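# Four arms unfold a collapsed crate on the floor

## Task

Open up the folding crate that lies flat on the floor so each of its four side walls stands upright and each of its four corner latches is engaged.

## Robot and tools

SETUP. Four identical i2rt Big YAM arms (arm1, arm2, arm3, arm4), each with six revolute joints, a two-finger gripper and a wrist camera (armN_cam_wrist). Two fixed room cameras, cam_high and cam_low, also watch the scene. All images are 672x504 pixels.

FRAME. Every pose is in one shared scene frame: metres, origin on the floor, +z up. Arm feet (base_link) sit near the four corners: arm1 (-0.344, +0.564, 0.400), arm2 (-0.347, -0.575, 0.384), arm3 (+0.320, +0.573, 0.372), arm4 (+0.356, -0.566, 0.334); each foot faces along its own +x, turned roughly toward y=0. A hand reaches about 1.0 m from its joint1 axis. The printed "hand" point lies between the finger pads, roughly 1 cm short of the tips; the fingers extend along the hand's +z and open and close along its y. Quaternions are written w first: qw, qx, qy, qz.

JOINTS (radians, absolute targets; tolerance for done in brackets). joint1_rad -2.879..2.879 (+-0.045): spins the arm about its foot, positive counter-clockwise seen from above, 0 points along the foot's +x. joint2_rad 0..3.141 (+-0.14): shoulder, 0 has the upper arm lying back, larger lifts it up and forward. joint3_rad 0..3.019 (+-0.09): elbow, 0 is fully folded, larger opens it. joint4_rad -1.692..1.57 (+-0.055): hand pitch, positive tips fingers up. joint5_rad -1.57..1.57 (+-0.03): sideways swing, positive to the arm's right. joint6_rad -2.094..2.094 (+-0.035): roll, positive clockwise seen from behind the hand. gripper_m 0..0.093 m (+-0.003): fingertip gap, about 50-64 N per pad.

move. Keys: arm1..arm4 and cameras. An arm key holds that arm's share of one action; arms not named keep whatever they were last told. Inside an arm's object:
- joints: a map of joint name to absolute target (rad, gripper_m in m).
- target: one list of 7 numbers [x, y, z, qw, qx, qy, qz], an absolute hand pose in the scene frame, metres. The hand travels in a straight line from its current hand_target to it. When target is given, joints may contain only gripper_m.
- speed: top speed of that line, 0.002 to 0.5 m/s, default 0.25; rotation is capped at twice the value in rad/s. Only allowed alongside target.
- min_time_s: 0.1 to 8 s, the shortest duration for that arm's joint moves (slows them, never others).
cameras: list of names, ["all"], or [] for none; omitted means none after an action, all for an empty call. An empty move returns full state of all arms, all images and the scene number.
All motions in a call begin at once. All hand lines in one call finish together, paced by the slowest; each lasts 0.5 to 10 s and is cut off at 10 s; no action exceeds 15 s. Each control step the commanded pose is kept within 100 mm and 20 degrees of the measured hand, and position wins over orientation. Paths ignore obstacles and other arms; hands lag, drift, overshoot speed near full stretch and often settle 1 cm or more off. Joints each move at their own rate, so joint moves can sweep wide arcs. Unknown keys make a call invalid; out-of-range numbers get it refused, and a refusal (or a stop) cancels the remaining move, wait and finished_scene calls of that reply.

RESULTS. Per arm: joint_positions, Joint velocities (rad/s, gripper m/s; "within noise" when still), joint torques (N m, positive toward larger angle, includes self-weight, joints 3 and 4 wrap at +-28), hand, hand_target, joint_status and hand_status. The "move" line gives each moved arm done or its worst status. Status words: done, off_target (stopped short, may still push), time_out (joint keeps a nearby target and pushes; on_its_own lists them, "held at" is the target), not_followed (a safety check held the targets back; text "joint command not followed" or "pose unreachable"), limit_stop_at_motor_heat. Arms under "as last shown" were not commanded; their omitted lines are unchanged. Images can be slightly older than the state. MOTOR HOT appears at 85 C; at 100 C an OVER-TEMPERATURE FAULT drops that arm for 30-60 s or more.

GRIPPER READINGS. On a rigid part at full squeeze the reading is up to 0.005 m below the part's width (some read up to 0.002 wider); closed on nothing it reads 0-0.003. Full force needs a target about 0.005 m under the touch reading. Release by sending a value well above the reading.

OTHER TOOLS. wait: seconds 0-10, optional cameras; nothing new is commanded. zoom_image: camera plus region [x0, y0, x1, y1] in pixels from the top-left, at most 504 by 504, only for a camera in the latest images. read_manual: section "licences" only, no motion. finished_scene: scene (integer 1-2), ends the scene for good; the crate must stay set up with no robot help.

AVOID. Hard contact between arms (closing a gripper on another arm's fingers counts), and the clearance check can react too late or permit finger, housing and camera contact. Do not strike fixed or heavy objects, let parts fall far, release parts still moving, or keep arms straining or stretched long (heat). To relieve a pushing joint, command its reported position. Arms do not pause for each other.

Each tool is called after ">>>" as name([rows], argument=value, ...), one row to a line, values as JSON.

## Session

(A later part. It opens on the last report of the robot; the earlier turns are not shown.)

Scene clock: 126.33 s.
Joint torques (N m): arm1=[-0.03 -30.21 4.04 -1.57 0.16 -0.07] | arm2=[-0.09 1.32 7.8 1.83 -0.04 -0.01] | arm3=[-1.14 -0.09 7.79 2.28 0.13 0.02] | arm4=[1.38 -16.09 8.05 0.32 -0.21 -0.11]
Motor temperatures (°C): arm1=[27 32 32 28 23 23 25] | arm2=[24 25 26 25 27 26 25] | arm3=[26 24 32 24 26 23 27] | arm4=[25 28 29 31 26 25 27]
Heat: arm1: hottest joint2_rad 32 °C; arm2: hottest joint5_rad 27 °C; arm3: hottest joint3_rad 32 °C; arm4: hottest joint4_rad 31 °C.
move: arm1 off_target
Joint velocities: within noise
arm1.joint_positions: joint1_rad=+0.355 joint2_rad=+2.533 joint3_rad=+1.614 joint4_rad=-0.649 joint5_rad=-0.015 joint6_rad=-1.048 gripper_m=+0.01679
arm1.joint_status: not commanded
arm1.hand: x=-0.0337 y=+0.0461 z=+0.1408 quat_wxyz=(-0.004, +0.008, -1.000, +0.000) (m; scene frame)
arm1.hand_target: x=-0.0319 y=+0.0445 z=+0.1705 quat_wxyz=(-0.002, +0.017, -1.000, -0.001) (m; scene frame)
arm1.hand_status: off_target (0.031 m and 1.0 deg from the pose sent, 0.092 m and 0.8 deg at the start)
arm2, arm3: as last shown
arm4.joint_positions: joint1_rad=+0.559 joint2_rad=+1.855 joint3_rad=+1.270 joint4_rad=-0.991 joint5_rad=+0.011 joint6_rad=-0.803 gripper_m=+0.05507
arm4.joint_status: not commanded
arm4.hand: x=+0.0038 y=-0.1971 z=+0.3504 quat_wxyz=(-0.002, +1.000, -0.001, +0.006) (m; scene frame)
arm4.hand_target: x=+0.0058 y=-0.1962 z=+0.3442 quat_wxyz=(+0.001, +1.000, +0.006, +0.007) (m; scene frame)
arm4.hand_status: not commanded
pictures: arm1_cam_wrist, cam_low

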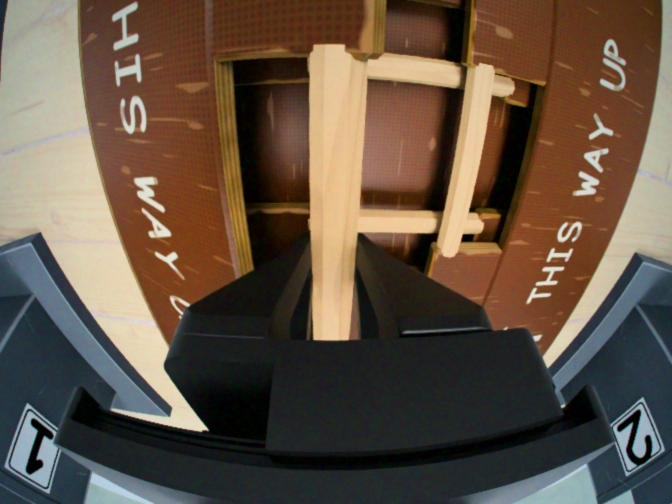

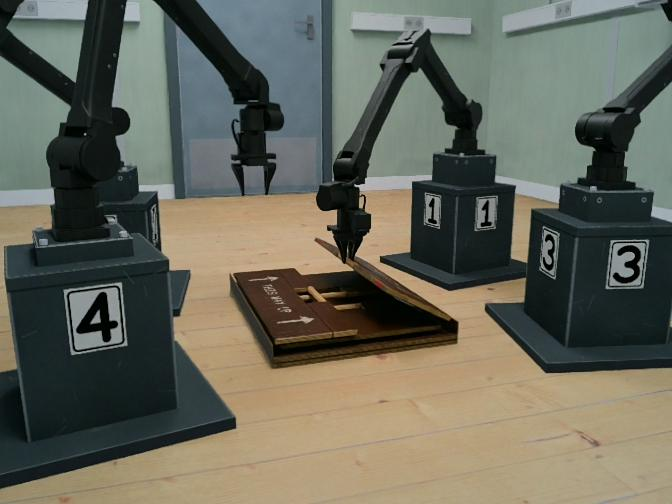

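>>> move(arm1={"target": [-0.0345, 0.085, 0.218, 0, -0.0157, 0.9999, 0], "speed": 0.1}, cameras=["arm1_cam_wrist", "cam_low", "cam_high"])

Scene clock: 129.37 s.
Joint torques (N m): arm1=[-0.38 -28.04 3.78 -1.22 0.16 0.02] | arm2=[-0.09 1.26 7.82 1.83 -0.04 -0.01] | arm3=[-0.79 0.26 8.06 2.36 0.14 0.02] | arm4=[1.38 -16.09 8.05 0.31 -0.22 -0.11]
Motor temperatures (°C): arm1=[27 32 32 28 23 23 25] | arm2=[24 25 26 25 27 26 25] | arm3=[26 24 32 24 26 23 27] | arm4=[25 28 29 31 26 25 27]
Heat: arm1: hottest joint2_rad 32 °C; arm2: hottest joint5_rad 27 °C; arm3: hottest joint3_rad 32 °C; arm4: hottest joint4_rad 31 °C.
move: arm1 off_target
Joint velocities: within noise
arm1.joint_positions: joint1_rad=+0.389 joint2_rad=+2.375 joint3_rad=+1.453 joint4_rad=-0.647 joint5_rad=-0.004 joint6_rad=-1.023 gripper_m=+0.01688
arm1.joint_status: not commanded
arm1.hand: x=-0.0345 y=+0.0822 z=+0.1928 quat_wxyz=(+0.001, +0.013, -1.000, +0.002) (m; scene frame)
arm1.hand_target: x=-0.0351 y=+0.0838 z=+0.2168 quat_wxyz=(+0.002, +0.016, -1.000, +0.002) (m; scene frame)
arm1.hand_status: off_target (0.025 m and 0.4 deg from the pose sent, 0.086 m and 1.0 deg at the start)
arm2, arm3, arm4: as last shown
pictures: arm1_cam_wrist, cam_high, cam_low

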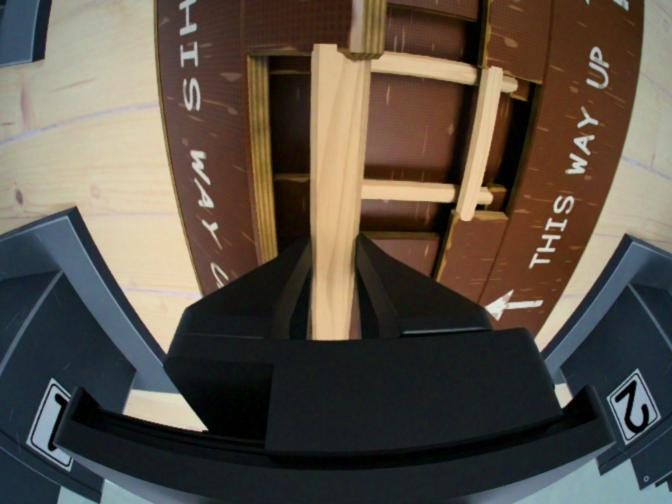

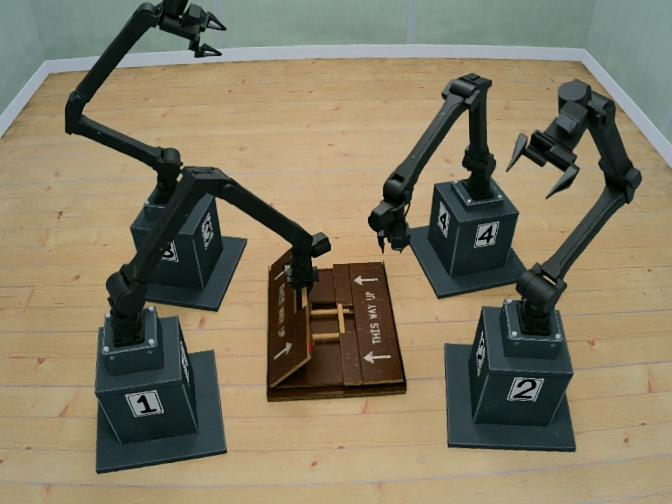

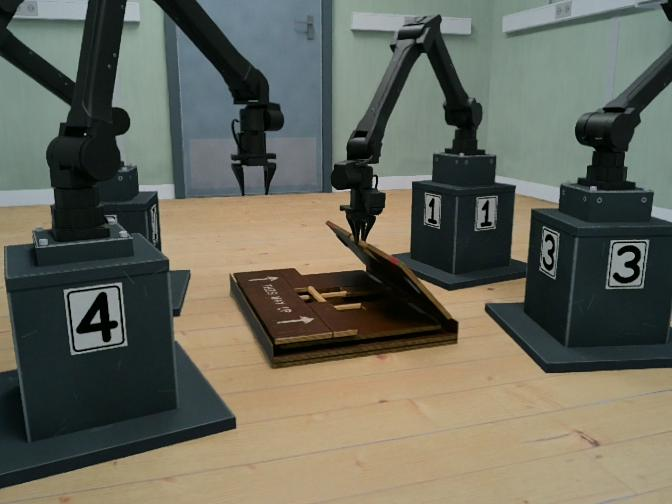

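>>> move(arm1={"target": [-0.037, 0.143, 0.253, 0, -0.0157, 0.9999, 0], "speed": 0.12})

>>> move(arm1={"target": [-0.039, 0.207, 0.264, 0, -0.0157, 0.9999, 0], "speed": 0.12}, cameras=["all"])

Scene clock: 133.73 s.
Joint torques (N m): arm1=[0.32 -25.11 3.78 -0.32 0.13 0.02] | arm2=[-0.09 1.26 7.83 1.83 -0.03 -0.01] | arm3=[-1.08 0.21 7.71 2.37 0.11 0.01] | arm4=[1.38 -16.09 8.05 0.31 -0.22 -0.11]
Motor temperatures (°C): arm1=[27 33 32 28 23 23 25] | arm2=[24 25 26 25 27 26 25] | arm3=[26 24 32 24 26 23 27] | arm4=[25 28 29 30 26 25 26]
Heat: arm1: hottest joint2_rad 33 °C; arm2: hottest joint5_rad 27 °C; arm3: hottest joint3_rad 32 °C; arm4: hottest joint4_rad 30 °C.
move: arm1 off_target
Joint velocities: within noise
arm1.joint_positions: joint1_rad=+0.442 joint2_rad=+2.212 joint3_rad=+1.262 joint4_rad=-0.626 joint5_rad=-0.018 joint6_rad=-0.969 gripper_m=+0.01635
arm1.joint_status: not commanded
arm1.hand: x=-0.0356 y=+0.1408 z=+0.2353 quat_wxyz=(-0.003, +0.013, -1.000, -0.004) (m; scene frame)
arm1.hand_target: x=-0.0364 y=+0.1430 z=+0.2524 quat_wxyz=(-0.004, +0.015, -1.000, -0.002) (m; scene frame)
arm1.hand_status: off_target (0.018 m and 0.7 deg from the pose sent, 0.086 m and 0.4 deg at the start)
arm2, arm3, arm4: as last shown
pictures: none

Scene clock: 135.00 s.
Joint torques (N m): arm1=[-1.14 -22.71 3.49 -0.32 0.38 0.11] | arm2=[-0.09 1.26 7.82 1.81 -0.04 -0.01] | arm3=[-0.62 -0.09 7.75 2.3 0.09 0.02] | arm4=[1.38 -16.09 8.05 0.31 -0.22 -0.11]
Motor temperatures (°C): arm1=[27 32 32 28 23 23 25] | arm2=[24 25 26 25 27 26 25] | arm3=[26 24 32 24 26 23 27] | arm4=[25 29 29 30 26 25 26]
Heat: arm1: hottest joint2_rad 32 °C; arm2: hottest joint5_rad 27 °C; arm3: hottest joint3_rad 32 °C; arm4: hottest joint4_rad 30 °C.
move: arm1 off_target
Joint velocities: within noise
arm1.joint_positions: joint1_rad=+0.524 joint2_rad=+2.094 joint3_rad=+1.083 joint4_rad=-0.561 joint5_rad=-0.013 joint6_rad=-0.899 gripper_m=+0.01432
arm1.joint_status: not commanded
arm1.hand: x=-0.0364 y=+0.2061 z=+0.2531 quat_wxyz=(-0.002, +0.018, -1.000, -0.002) (m; scene frame)
arm1.hand_target: x=-0.0391 y=+0.2066 z=+0.2647 quat_wxyz=(+0.000, +0.016, -1.000, +0.001) (m; scene frame)
arm1.hand_status: off_target (0.011 m and 0.4 deg from the pose sent, 0.072 m and 0.7 deg at the start)
arm2, arm3, arm4: as last shown
pictures: arm1_cam_wrist, arm2_cam_wrist, arm3_cam_wrist, arm4_cam_wrist, cam_high, cam_low

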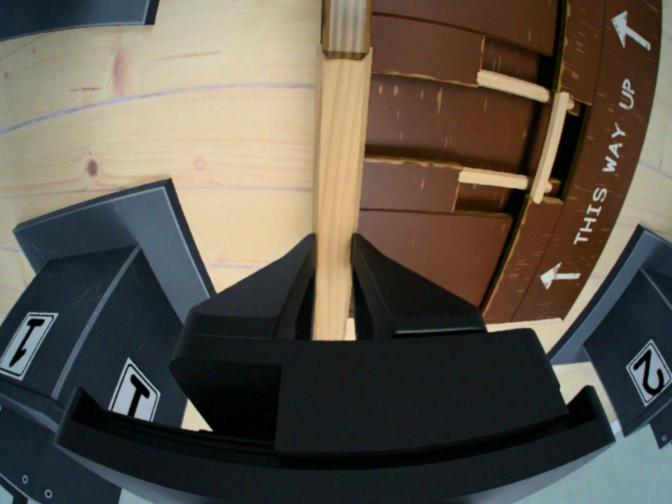

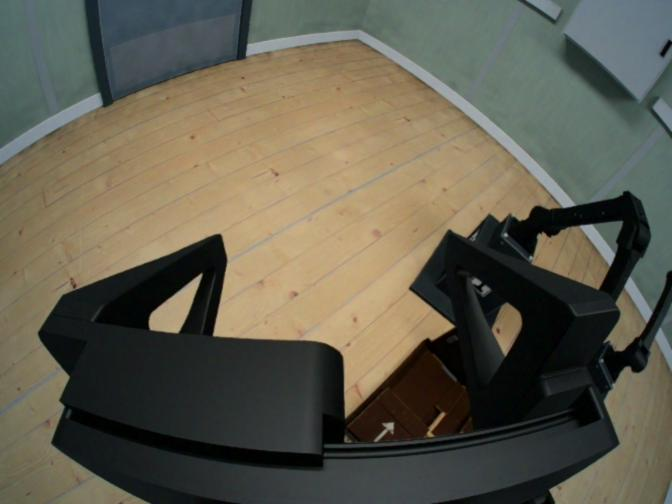

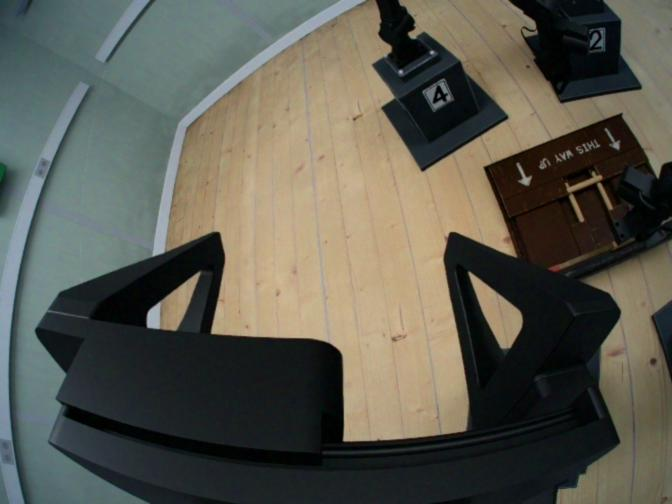

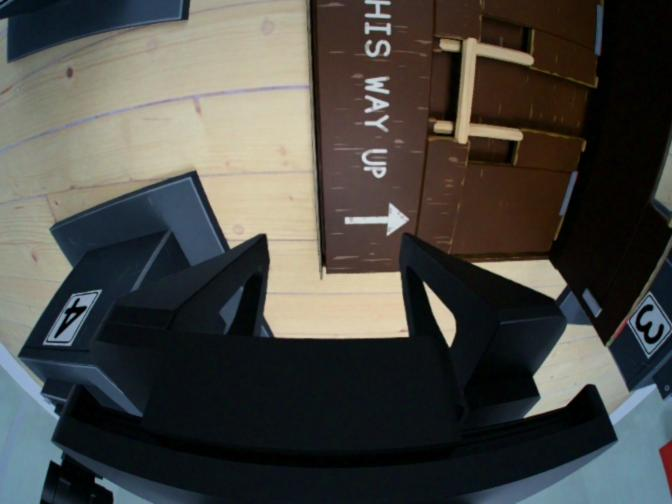

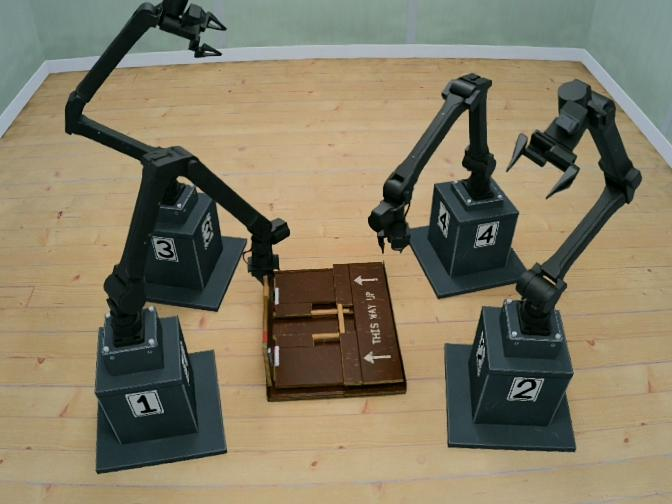

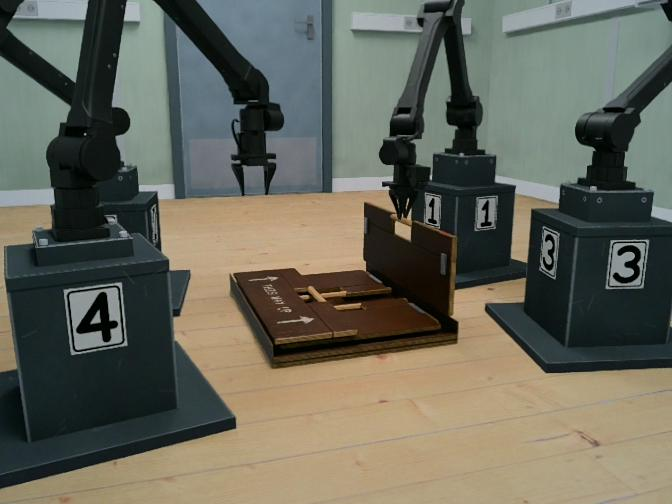

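>>> zoom_image(camera="cam_low", region=[220, 190, 470, 370])

>>> zoom_image(camera="arm4_cam_wrist", region=[420, 0, 672, 340])

>>> zoom_image(camera="cam_high", region=[250, 240, 420, 410])

Scaled by 2.016 from the camera's 672x504 image, which has a finer 960x720 frame.

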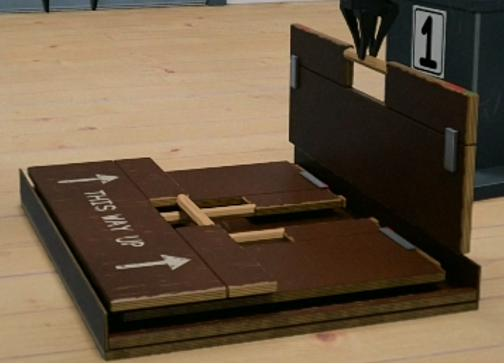

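Scaled by 1.482 from the camera's 672x504 image, which has a finer 960x720 frame.

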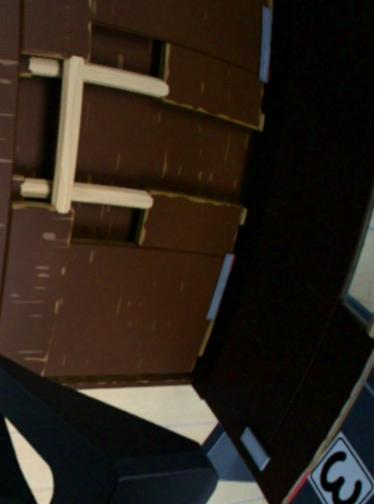

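Scaled by 2.965 from the camera's 672x504 image, which has a finer 960x720 frame.

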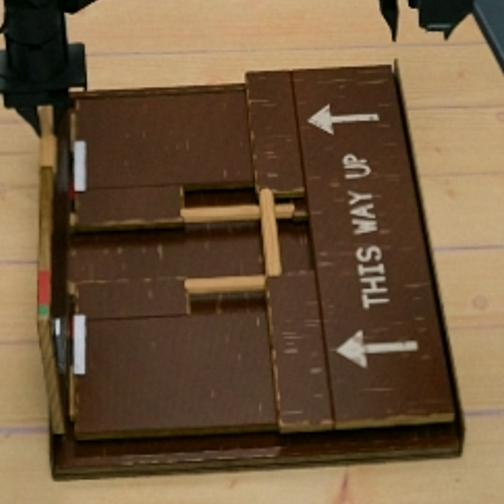

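>>> move(arm1={"target": [-0.039, 0.222, 0.263, 0, -0.0157, 0.9999, 0], "speed": 0.08}, arm4={"target": [-0.030, -0.042, 0.115, 0, 0.9999, 0.0157, 0], "speed": 0.2}, cameras=["arm1_cam_wrist", "arm4_cam_wrist", "cam_high", "cam_low"])

Scene clock: 141.07 s.
Joint torques (N m): arm1=[1.32 -22.18 2.29 -0.57 0.11 0.12] | arm2=[-0.03 1.26 7.83 1.83 -0.04 -0.01] | arm3=[-0.62 -0.26 7.92 2.32 0.14 0] | arm4=[1.73 -21.6 10.35 -0.51 -0.23 -0.11]
Motor temperatures (°C): arm1=[27 32 32 28 23 23 25] | arm2=[24 25 26 25 27 26 25] | arm3=[26 24 33 24 26 23 27] | arm4=[25 29 29 30 26 25 26]
Heat: arm1: hottest joint2_rad 32 °C; arm2: hottest joint5_rad 27 °C; arm3: hottest joint3_rad 33 °C; arm4: hottest joint4_rad 30 °C.
move: arm1 off_target; arm4 off_target
Joint velocities: within noise
arm1.joint_positions: joint1_rad=+0.528 joint2_rad=+2.087 joint3_rad=+1.066 joint4_rad=-0.532 joint5_rad=-0.003 joint6_rad=-0.883 gripper_m=+0.01429
arm1.joint_status: not commanded
arm1.hand: x=-0.0363 y=+0.2065 z=+0.2532 quat_wxyz=(-0.004, +0.013, -1.000, +0.009) (m; scene frame)
arm1.hand_target: x=-0.0404 y=+0.2193 z=+0.2627 quat_wxyz=(+0.002, +0.014, -1.000, +0.003) (m; scene frame)
arm1.hand_status: off_target (0.019 m and 1.2 deg from the pose sent, 0.019 m and 0.4 deg at the start)
arm2, arm3: as last shown
arm4.joint_positions: joint1_rad=+0.432 joint2_rad=+2.507 joint3_rad=+1.736 joint4_rad=-0.802 joint5_rad=-0.001 joint6_rad=-0.950 gripper_m=+0.05507
arm4.joint_status: not commanded
arm4.hand: x=-0.0259 y=-0.0522 z=+0.1206 quat_wxyz=(+0.001, +1.000, +0.009, +0.000) (m; scene frame)
arm4.hand_target: x=-0.0283 y=-0.0449 z=+0.1138 quat_wxyz=(+0.002, +1.000, +0.016, -0.001) (m; scene frame)
arm4.hand_status: off_target (0.012 m and 0.8 deg from the pose sent, 0.284 m and 2.0 deg at the start)
pictures: arm1_cam_wrist, arm4_cam_wrist, cam_high, cam_low

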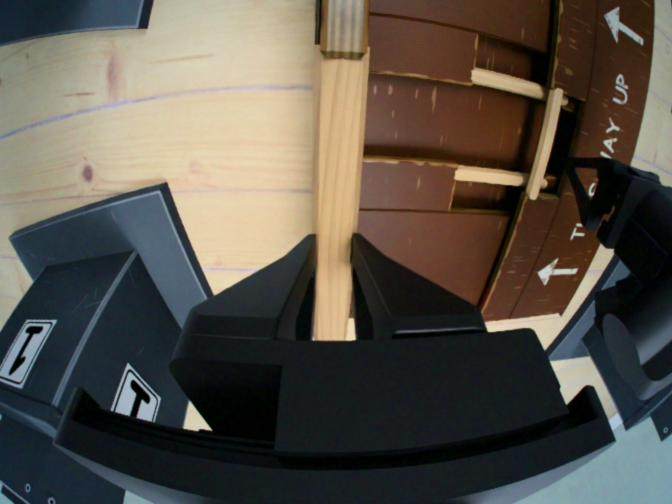

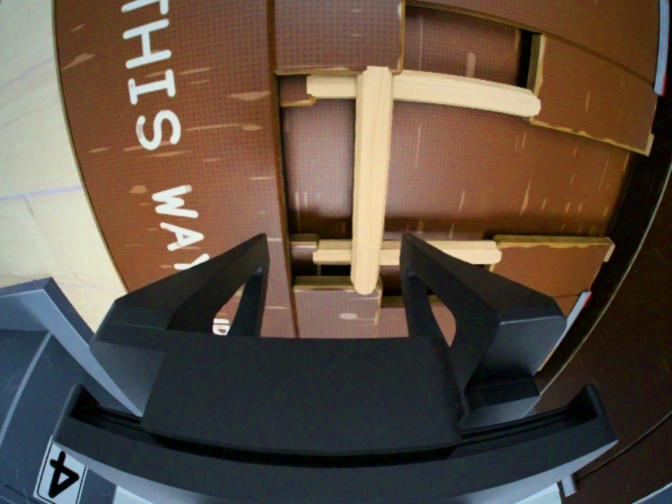

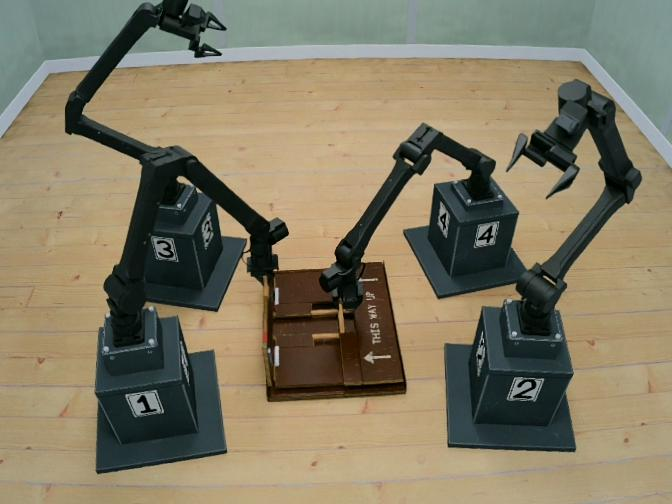

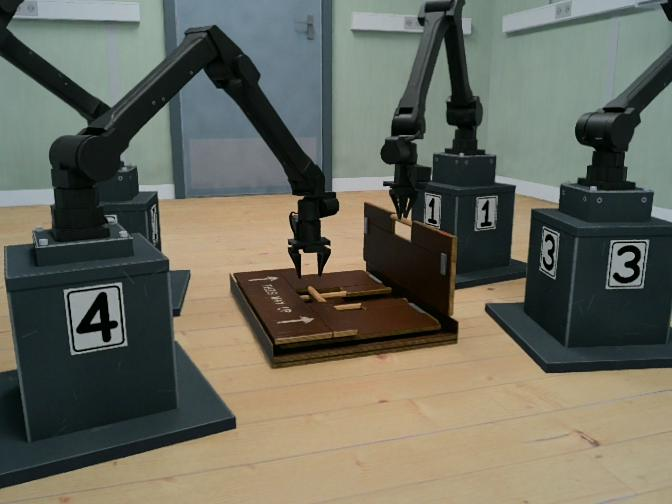

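>>> move(arm4={"target": [-0.031, -0.021, 0.065, 0, 0.9999, 0.0157, 0], "speed": 0.12, "joints": {"gripper_m": 0.05}}, cameras=["arm4_cam_wrist"])

Scene clock: 151.87 s.
Joint torques (N m): arm1=[0.79 -21.95 2.24 -0.49 0.14 0.18] | arm2=[-0.09 1.32 7.82 1.81 -0.04 -0.01] | arm3=[-1.03 -0.15 7.91 2.35 0.1 0.01] | arm4=[1.61 -22.53 10.32 -0.53 -0.12 -0.11]
Motor temperatures (°C): arm1=[27 32 31 28 23 23 26] | arm2=[24 25 26 25 27 26 25] | arm3=[26 24 33 24 26 23 27] | arm4=[25 29 30 30 26 25 26]
Heat: arm1: hottest joint2_rad 32 °C; arm2: hottest joint5_rad 27 °C; arm3: hottest joint3_rad 33 °C; arm4: hottest joint3_rad 30 °C.
move: arm4 off_target
Joint velocities: within noise
arm1, arm2, arm3: as last shown
arm4.joint_positions: joint1_rad=+0.418 joint2_rad=+2.647 joint3_rad=+1.877 joint4_rad=-0.802 joint5_rad=-0.001 joint6_rad=-0.966 gripper_m=+0.05007
arm4.joint_status: all done
arm4.hand: x=-0.0311 y=-0.0299 z=+0.0713 quat_wxyz=(+0.001, +1.000, +0.010, +0.000) (m; scene frame)
arm4.hand_target: x=-0.0306 y=-0.0215 z=+0.0650 quat_wxyz=(+0.000, +1.000, +0.015, -0.001) (m; scene frame)
arm4.hand_status: off_target (0.011 m and 0.7 deg from the pose sent, 0.064 m and 0.8 deg at the start)
pictures: arm4_cam_wrist

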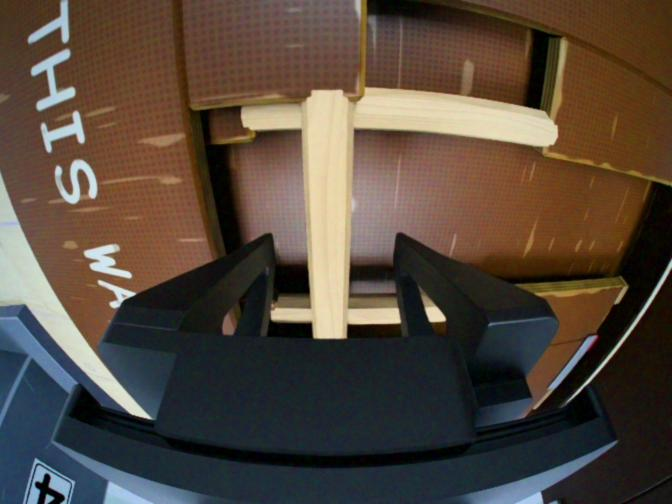

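>>> move(arm4={"target": [-0.031, -0.024, 0.050, 0, 0.9999, 0.0157, 0], "speed": 0.08}, cameras=["arm4_cam_wrist", "cam_low"])

>>> move(arm4={"joints": {"gripper_m": 0.003}}, cameras=["arm4_cam_wrist"])

Scene clock: 154.73 s.
Joint torques (N m): arm1=[0.79 -22.07 2.37 -0.43 0.13 0.14] | arm2=[-0.15 1.2 7.82 1.83 -0.04 -0.01] | arm3=[-0.38 0.09 7.87 2.44 0.11 0.03] | arm4=[1.44 -22.01 10.3 0.25 -0.11 -0.09]
Motor temperatures (°C): arm1=[27 32 31 28 23 23 26] | arm2=[24 25 26 25 27 26 25] | arm3=[26 24 33 24 26 23 27] | arm4=[25 29 30 30 26 25 26]
Heat: arm1: hottest joint2_rad 32 °C; arm2: hottest joint5_rad 27 °C; arm3: hottest joint3_rad 33 °C; arm4: hottest joint3_rad 30 °C.
move: arm4 off_target
Joint velocities: within noise
arm1: as last shown
arm2.joint_positions: joint1_rad=+0.742 joint2_rad=+0.634 joint3_rad=+1.438 joint4_rad=-1.211 joint5_rad=-0.133 joint6_rad=-0.320 gripper_m=+0.09396
arm2.joint_status: not commanded
arm2.hand: x=-0.5071 y=-0.3840 z=+0.9710 quat_wxyz=(-0.284, +0.802, -0.229, -0.472) (m; scene frame)
arm2.hand_target: x=-0.5054 y=-0.3866 z=+0.9838 quat_wxyz=(-0.292, +0.795, -0.226, -0.481) (m; scene frame)
arm2.hand_status: not commanded
arm3.joint_positions: joint1_rad=+0.368 joint2_rad=+0.623 joint3_rad=+1.401 joint4_rad=-1.238 joint5_rad=-0.070 joint6_rad=+0.635 gripper_m=+0.09396
arm3.joint_status: not commanded
arm3.hand: x=+0.3681 y=+0.3300 z=+0.9365 quat_wxyz=(-0.499, -0.717, -0.455, +0.173) (m; scene frame)
arm3.hand_target: x=+0.3677 y=+0.3328 z=+0.9460 quat_wxyz=(-0.508, -0.712, -0.452, +0.176) (m; scene frame)
arm3.hand_status: not commanded
arm4.joint_positions: joint1_rad=+0.416 joint2_rad=+2.667 joint3_rad=+1.883 joint4_rad=-0.802 joint5_rad=-0.001 joint6_rad=-0.966 gripper_m=+0.05007
arm4.joint_status: not commanded
arm4.hand: x=-0.0275 y=-0.0332 z=+0.0602 quat_wxyz=(+0.006, +1.000, +0.009, +0.004) (m; scene frame)
arm4.hand_target: x=-0.0305 y=-0.0240 z=+0.0508 quat_wxyz=(-0.001, +1.000, +0.015, +0.000) (m; scene frame)
arm4.hand_status: off_target (0.014 m and 1.1 deg from the pose sent, 0.022 m and 0.7 deg at the start)
pictures: arm4_cam_wrist, cam_low

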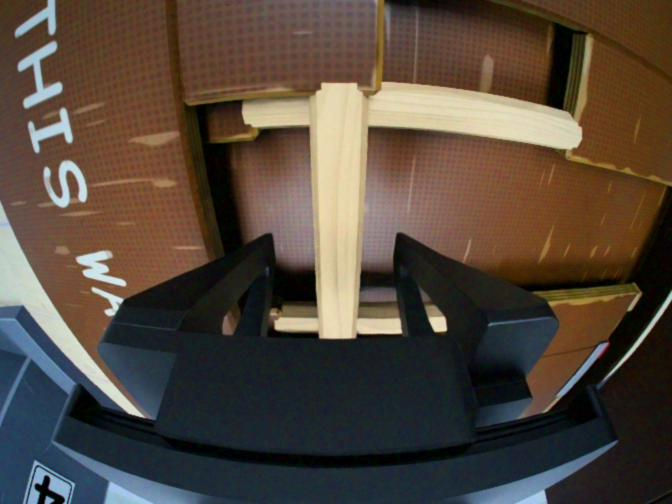

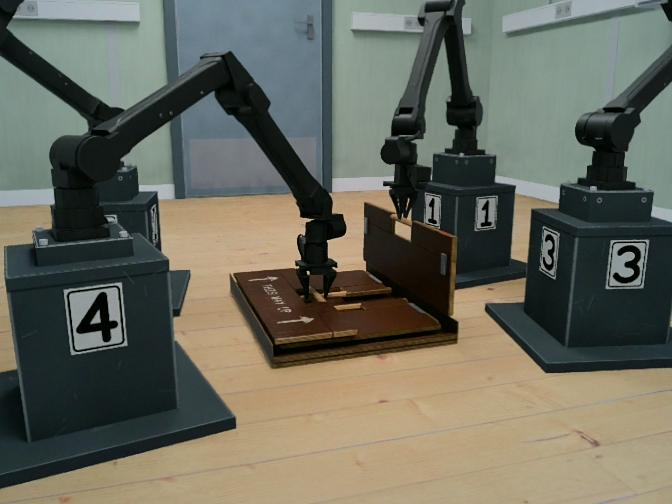

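Scene clock: 155.33 s.
Joint torques (N m): arm1=[0.56 -22.42 2.41 -0.46 0.14 0.17] | arm2=[-0.09 1.26 7.82 1.81 -0.04 -0.01] | arm3=[-0.73 -0.03 7.87 2.33 0.1 -0.03] | arm4=[1.44 -22.07 10.18 0.14 -0.18 -0.09]
Motor temperatures (°C): arm1=[27 32 31 28 23 23 26] | arm2=[24 25 26 25 27 26 25] | arm3=[26 24 33 24 26 23 27] | arm4=[25 29 30 30 26 25 26]
Heat: arm1: hottest joint2_rad 32 °C; arm2: hottest joint5_rad 27 °C; arm3: hottest joint3_rad 33 °C; arm4: hottest joint3_rad 30 °C.
move: arm4 off_target
Joint velocities: within noise
arm1, arm2, arm3: as last shown
arm4.joint_positions: joint1_rad=+0.416 joint2_rad=+2.667 joint3_rad=+1.885 joint4_rad=-0.799 joint5_rad=+0.002 joint6_rad=-0.967 gripper_m=+0.01649
arm4.joint_status: gripper_m off_target (ended at +0.01652, target +0.00300)
arm4.hand: x=-0.0279 y=-0.0316 z=+0.0606 quat_wxyz=(+0.004, +1.000, +0.010, +0.004) (m; scene frame)
arm4.hand_target: x=-0.0307 y=-0.0238 z=+0.0511 quat_wxyz=(-0.001, +1.000, +0.016, +0.000) (m; scene frame)
arm4.hand_status: not commanded
pictures: arm4_cam_wrist

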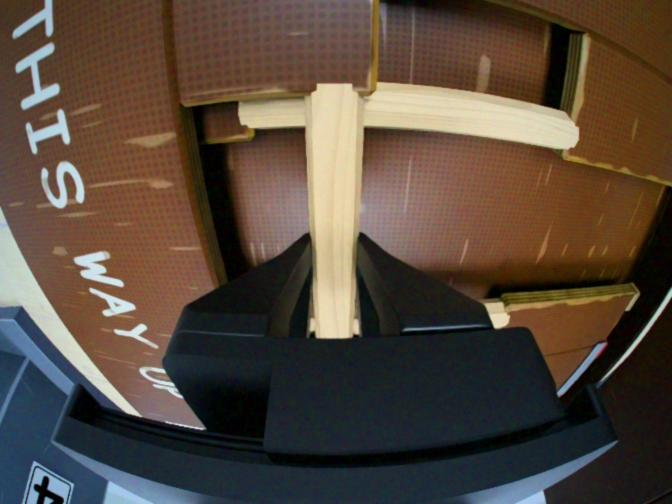

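>>> move(arm4={"target": [-0.0285, -0.041, 0.145, 0, 0.9999, 0.0157, 0], "speed": 0.1})

>>> move(arm4={"target": [-0.0265, -0.084, 0.216, 0, 0.9999, 0.0157, 0], "speed": 0.1}, cameras=["arm4_cam_wrist", "cam_low"])

Scene clock: 160.23 s.
Joint torques (N m): arm1=[0.5 -22.42 2.4 -0.4 0.18 0.18] | arm2=[-0.03 1.26 7.79 1.81 -0.04 -0.01] | arm3=[-0.85 -0.26 7.79 2.33 0.13 0.01] | arm4=[2.37 -27.52 6.56 -1.63 -0.43 0.07]
Motor temperatures (°C): arm1=[27 33 31 28 23 23 26] | arm2=[24 25 26 25 27 26 25] | arm3=[26 24 33 24 26 23 27] | arm4=[25 29 30 30 26 25 27]
Heat: arm1: hottest joint2_rad 33 °C; arm2: hottest joint5_rad 27 °C; arm3: hottest joint3_rad 33 °C; arm4: hottest joint3_rad 30 °C.
move: arm4 off_target
Joint velocities: within noise
arm1, arm2, arm3: as last shown
arm4.joint_positions: joint1_rad=+0.422 joint2_rad=+2.529 joint3_rad=+1.781 joint4_rad=-0.813 joint5_rad=+0.008 joint6_rad=-0.966 gripper_m=+0.01625
arm4.joint_status: not commanded
arm4.hand: x=-0.0273 y=-0.0375 z=+0.1195 quat_wxyz=(-0.006, +1.000, +0.012, +0.000) (m; scene frame)
arm4.hand_target: x=-0.0330 y=-0.0408 z=+0.1435 quat_wxyz=(-0.003, +1.000, +0.018, -0.002) (m; scene frame)
arm4.hand_status: off_target (0.026 m and 0.8 deg from the pose sent, 0.085 m and 0.9 deg at the start)
pictures: none

Scene clock: 161.70 s.
Joint torques (N m): arm1=[0.38 -21.95 2.29 -0.42 0.09 0.17] | arm2=[-0.09 1.32 7.8 1.81 -0.04 -0.01] | arm3=[-0.44 0.15 7.8 2.28 0.12 0.03] | arm4=[2.37 -26.11 6.52 -2.15 -0.41 0.22]
Motor temperatures (°C): arm1=[27 33 31 28 23 23 26] | arm2=[24 25 26 25 27 26 25] | arm3=[26 24 33 24 26 23 27] | arm4=[25 29 30 30 26 25 27]
Heat: arm1: hottest joint2_rad 33 °C; arm2: hottest joint5_rad 27 °C; arm3: hottest joint3_rad 33 °C; arm4: hottest joint3_rad 30 °C.
move: arm4 off_target
Joint velocities: within noise
arm1, arm2, arm3: as last shown
arm4.joint_positions: joint1_rad=+0.456 joint2_rad=+2.332 joint3_rad=+1.612 joint4_rad=-0.835 joint5_rad=+0.008 joint6_rad=-0.943 gripper_m=+0.01608
arm4.joint_status: not commanded
arm4.hand: x=-0.0266 y=-0.0742 z=+0.1923 quat_wxyz=(-0.009, +1.000, +0.018, -0.002) (m; scene frame)
arm4.hand_target: x=-0.0276 y=-0.0829 z=+0.2152 quat_wxyz=(-0.001, +1.000, +0.016, +0.000) (m; scene frame)
arm4.hand_status: off_target (0.026 m and 1.0 deg from the pose sent, 0.107 m and 0.8 deg at the start)
pictures: arm4_cam_wrist, cam_low

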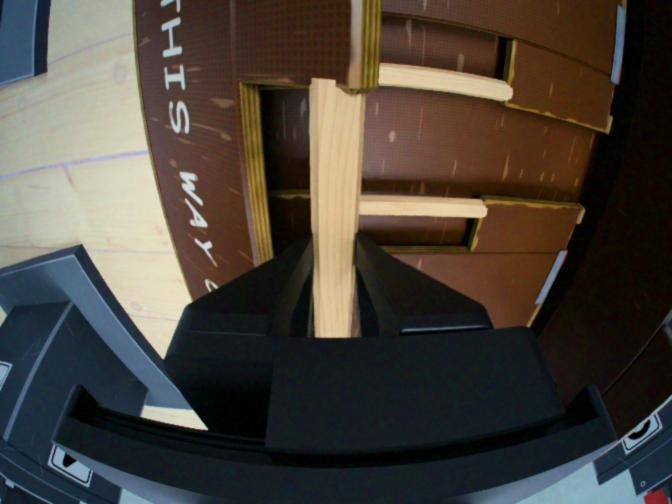

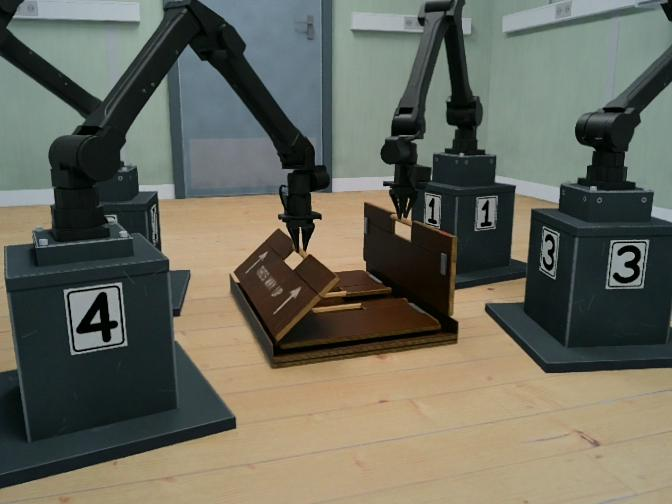

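>>> move(arm4={"target": [-0.025, -0.142, 0.252, 0, 0.9999, 0.0157, 0], "speed": 0.12})

>>> move(arm4={"target": [-0.0225, -0.208, 0.262, 0, 0.9999, 0.0157, 0], "speed": 0.1}, cameras=["all"])

Scene clock: 163.70 s.
Joint torques (N m): arm1=[0.5 -22.36 2.22 -0.59 0.18 0.15] | arm2=[-0.15 1.26 7.82 1.83 -0.04 -0.01] | arm3=[-0.97 0.32 7.76 2.37 0.11 0.02] | arm4=[2.37 -23 6.12 -1.22 -0.38 0.26]
Motor temperatures (°C): arm1=[27 33 31 28 23 23 26] | arm2=[24 25 26 25 27 26 25] | arm3=[26 24 33 24 26 23 27] | arm4=[25 29 30 30 26 25 27]
Heat: arm1: hottest joint2_rad 33 °C; arm2: hottest joint5_rad 27 °C; arm3: hottest joint3_rad 33 °C; arm4: hottest joint3_rad 30 °C.
move: arm4 off_target
Joint velocities: within noise
arm1, arm2, arm3: as last shown
arm4.joint_positions: joint1_rad=+0.513 joint2_rad=+2.165 joint3_rad=+1.440 joint4_rad=-0.835 joint5_rad=+0.008 joint6_rad=-0.886 gripper_m=+0.01466
arm4.joint_status: not commanded
arm4.hand: x=-0.0245 y=-0.1301 z=+0.2394 quat_wxyz=(-0.007, +1.000, +0.018, -0.001) (m; scene frame)
arm4.hand_target: x=-0.0234 y=-0.1400 z=+0.2515 quat_wxyz=(+0.000, +1.000, +0.014, +0.001) (m; scene frame)
arm4.hand_status: off_target (0.017 m and 0.8 deg from the pose sent, 0.090 m and 1.0 deg at the start)
pictures: none

Scene clock: 165.13 s.
Joint torques (N m): arm1=[0.62 -22.59 2.3 -0.49 0.13 0.17] | arm2=[-0.03 1.26 7.8 1.83 -0.04 -0.01] | arm3=[-0.73 0.15 7.9 2.43 0.14 0] | arm4=[1.85 -18.49 6.46 0.29 -0.19 0.31]
Motor temperatures (°C): arm1=[27 33 31 28 23 23 26] | arm2=[24 25 26 25 27 26 25] | arm3=[26 24 33 24 26 23 27] | arm4=[25 30 30 30 26 25 27]
Heat: arm1: hottest joint2_rad 33 °C; arm2: hottest joint5_rad 27 °C; arm3: hottest joint3_rad 33 °C; arm4: hottest joint2_rad 30 °C.
move: arm4 done
Joint velocities: within noise
arm1, arm2, arm3: as last shown
arm4.joint_positions: joint1_rad=+0.605 joint2_rad=+2.025 joint3_rad=+1.257 joint4_rad=-0.819 joint5_rad=+0.000 joint6_rad=-0.817 gripper_m=+0.00307
arm4.joint_status: not commanded
arm4.on_its_own: gripper_m moved -0.01158 to your old target +0.00300
arm4.hand: x=-0.0211 y=-0.2084 z=+0.2621 quat_wxyz=(+0.006, +1.000, +0.029, +0.006) (m; scene frame)
arm4.hand_target: x=-0.0207 y=-0.2097 z=+0.2626 quat_wxyz=(+0.004, +1.000, +0.020, +0.003) (m; scene frame)
arm4.hand_status: done (0.001 m and 1.8 deg from the pose sent, 0.081 m and 0.8 deg at the start)
pictures: arm1_cam_wrist, arm2_cam_wrist, arm3_cam_wrist, arm4_cam_wrist, cam_high, cam_low

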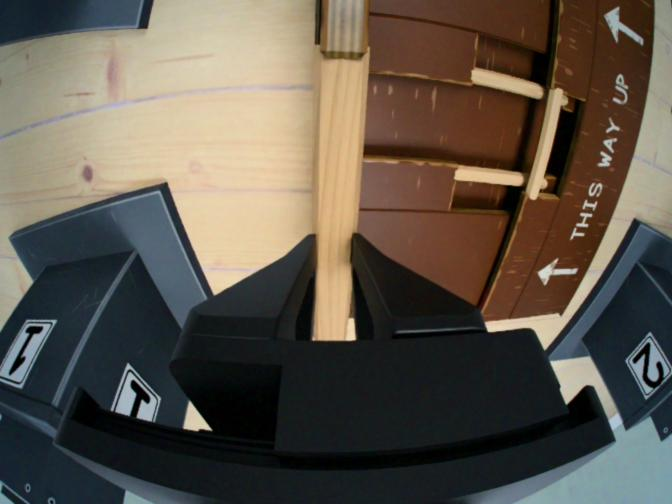

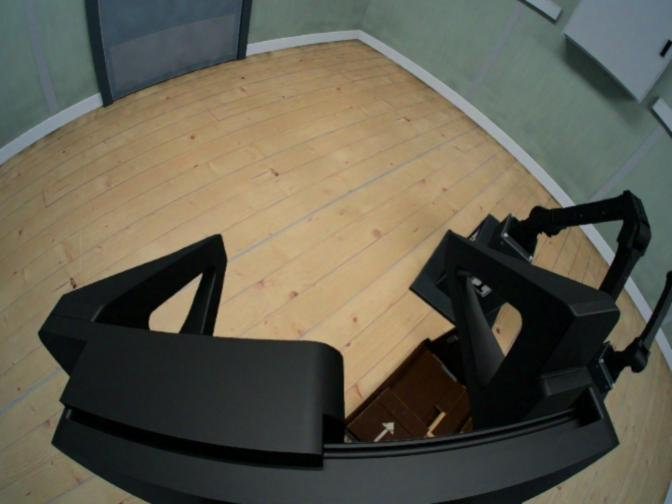

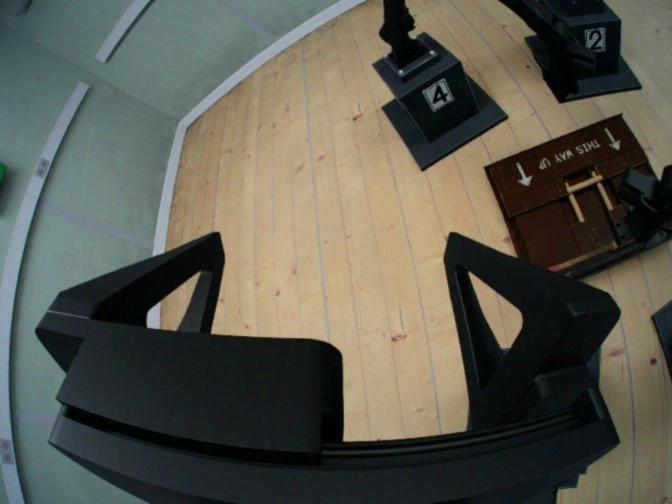

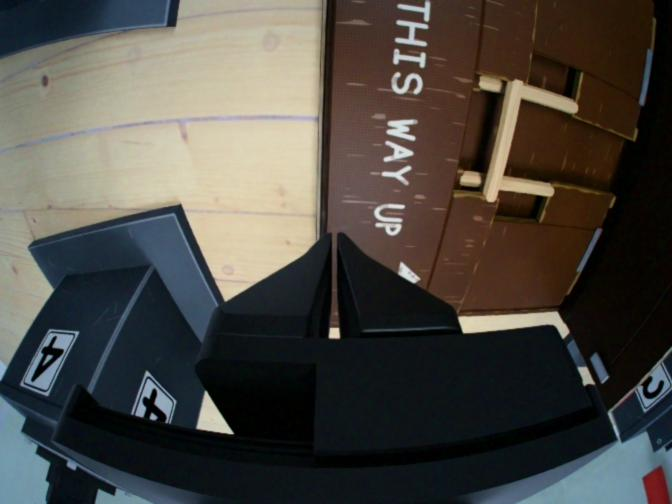

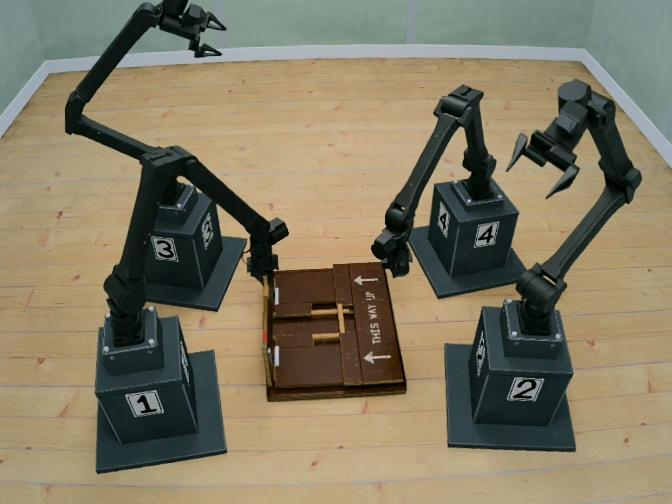

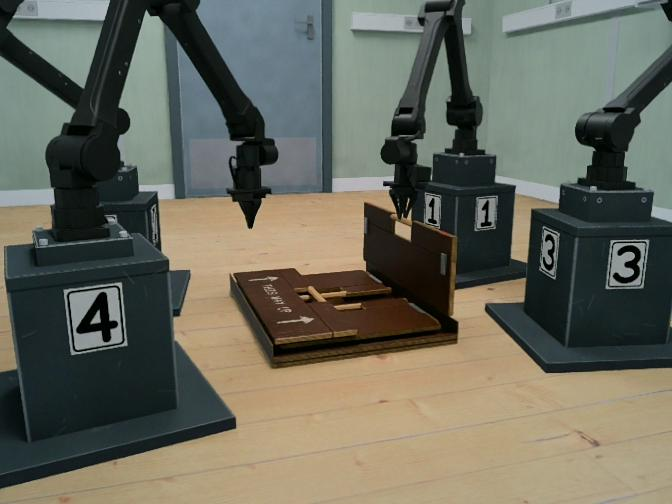

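>>> move(arm1={"joints": {"gripper_m": 0.026}}, arm4={"target": [-0.029, -0.024, 0.12, 0, 0.9999, 0.0157, 0], "speed": 0.2, "joints": {"gripper_m": 0.05}}, cameras=["arm1_cam_wrist", "arm4_cam_wrist", "cam_low"])

Scene clock: 183.73 s.
Joint torques (N m): arm1=[0.62 -19.14 4.05 0.18 0.11 0.16] | arm2=[-0.03 1.32 7.82 1.83 -0.04 -0.01] | arm3=[-0.32 -0.09 7.92 2.37 0.12 -0.01] | arm4=[1.67 -21.77 10.86 -0.53 -0.23 -0.1]
Motor temperatures (°C): arm1=[27 33 30 27 23 23 26] | arm2=[24 25 26 25 27 26 25] | arm3=[26 24 33 24 26 23 27] | arm4=[25 30 29 30 26 25 27]
Heat: arm1: hottest joint2_rad 33 °C; arm2: hottest joint5_rad 27 °C; arm3: hottest joint3_rad 33 °C; arm4: hottest joint2_rad 30 °C.
move: arm1 done; arm4 off_target
Joint velocities: within noise
arm1.joint_positions: joint1_rad=+0.533 joint2_rad=+2.060 joint3_rad=+1.043 joint4_rad=-0.557 joint5_rad=-0.001 joint6_rad=-0.893 gripper_m=+0.02597
arm1.joint_status: all done
arm1.hand: x=-0.0428 y=+0.2169 z=+0.2601 quat_wxyz=(+0.004, +0.020, -1.000, +0.001) (m; scene frame)
arm1.hand_target: x=-0.0414 y=+0.2221 z=+0.2621 quat_wxyz=(+0.006, +0.020, -1.000, -0.001) (m; scene frame)
arm1.hand_status: not commanded
arm2, arm3: as last shown
arm4.joint_positions: joint1_rad=+0.413 joint2_rad=+2.527 joint3_rad=+1.802 joint4_rad=-0.845 joint5_rad=-0.001 joint6_rad=-0.956 gripper_m=+0.04993
arm4.joint_status: all done
arm4.hand: x=-0.0257 y=-0.0322 z=+0.1265 quat_wxyz=(+0.000, +1.000, +0.003, -0.001) (m; scene frame)
arm4.hand_target: x=-0.0296 y=-0.0260 z=+0.1192 quat_wxyz=(+0.000, +1.000, +0.012, -0.002) (m; scene frame)
arm4.hand_status: off_target (0.011 m and 1.4 deg from the pose sent, 0.233 m and 1.8 deg at the start)
pictures: arm1_cam_wrist, arm4_cam_wrist, cam_low

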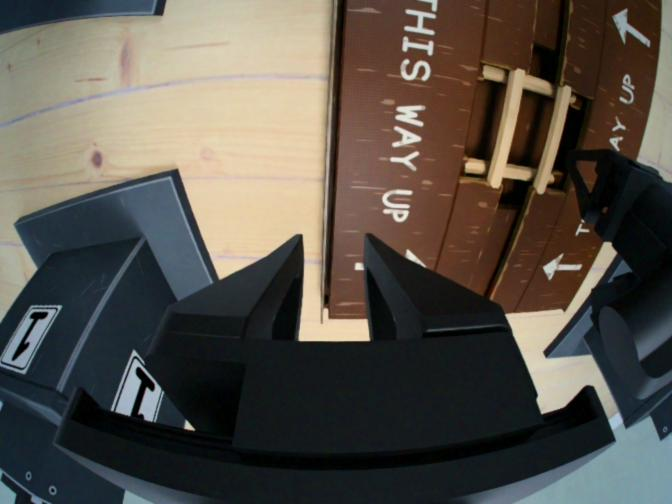

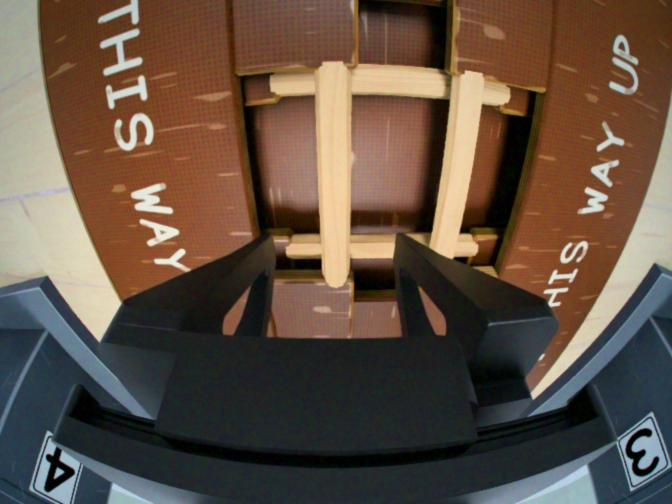

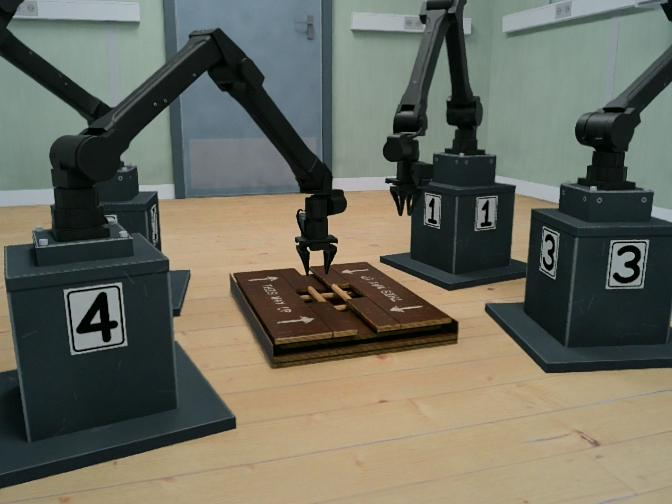

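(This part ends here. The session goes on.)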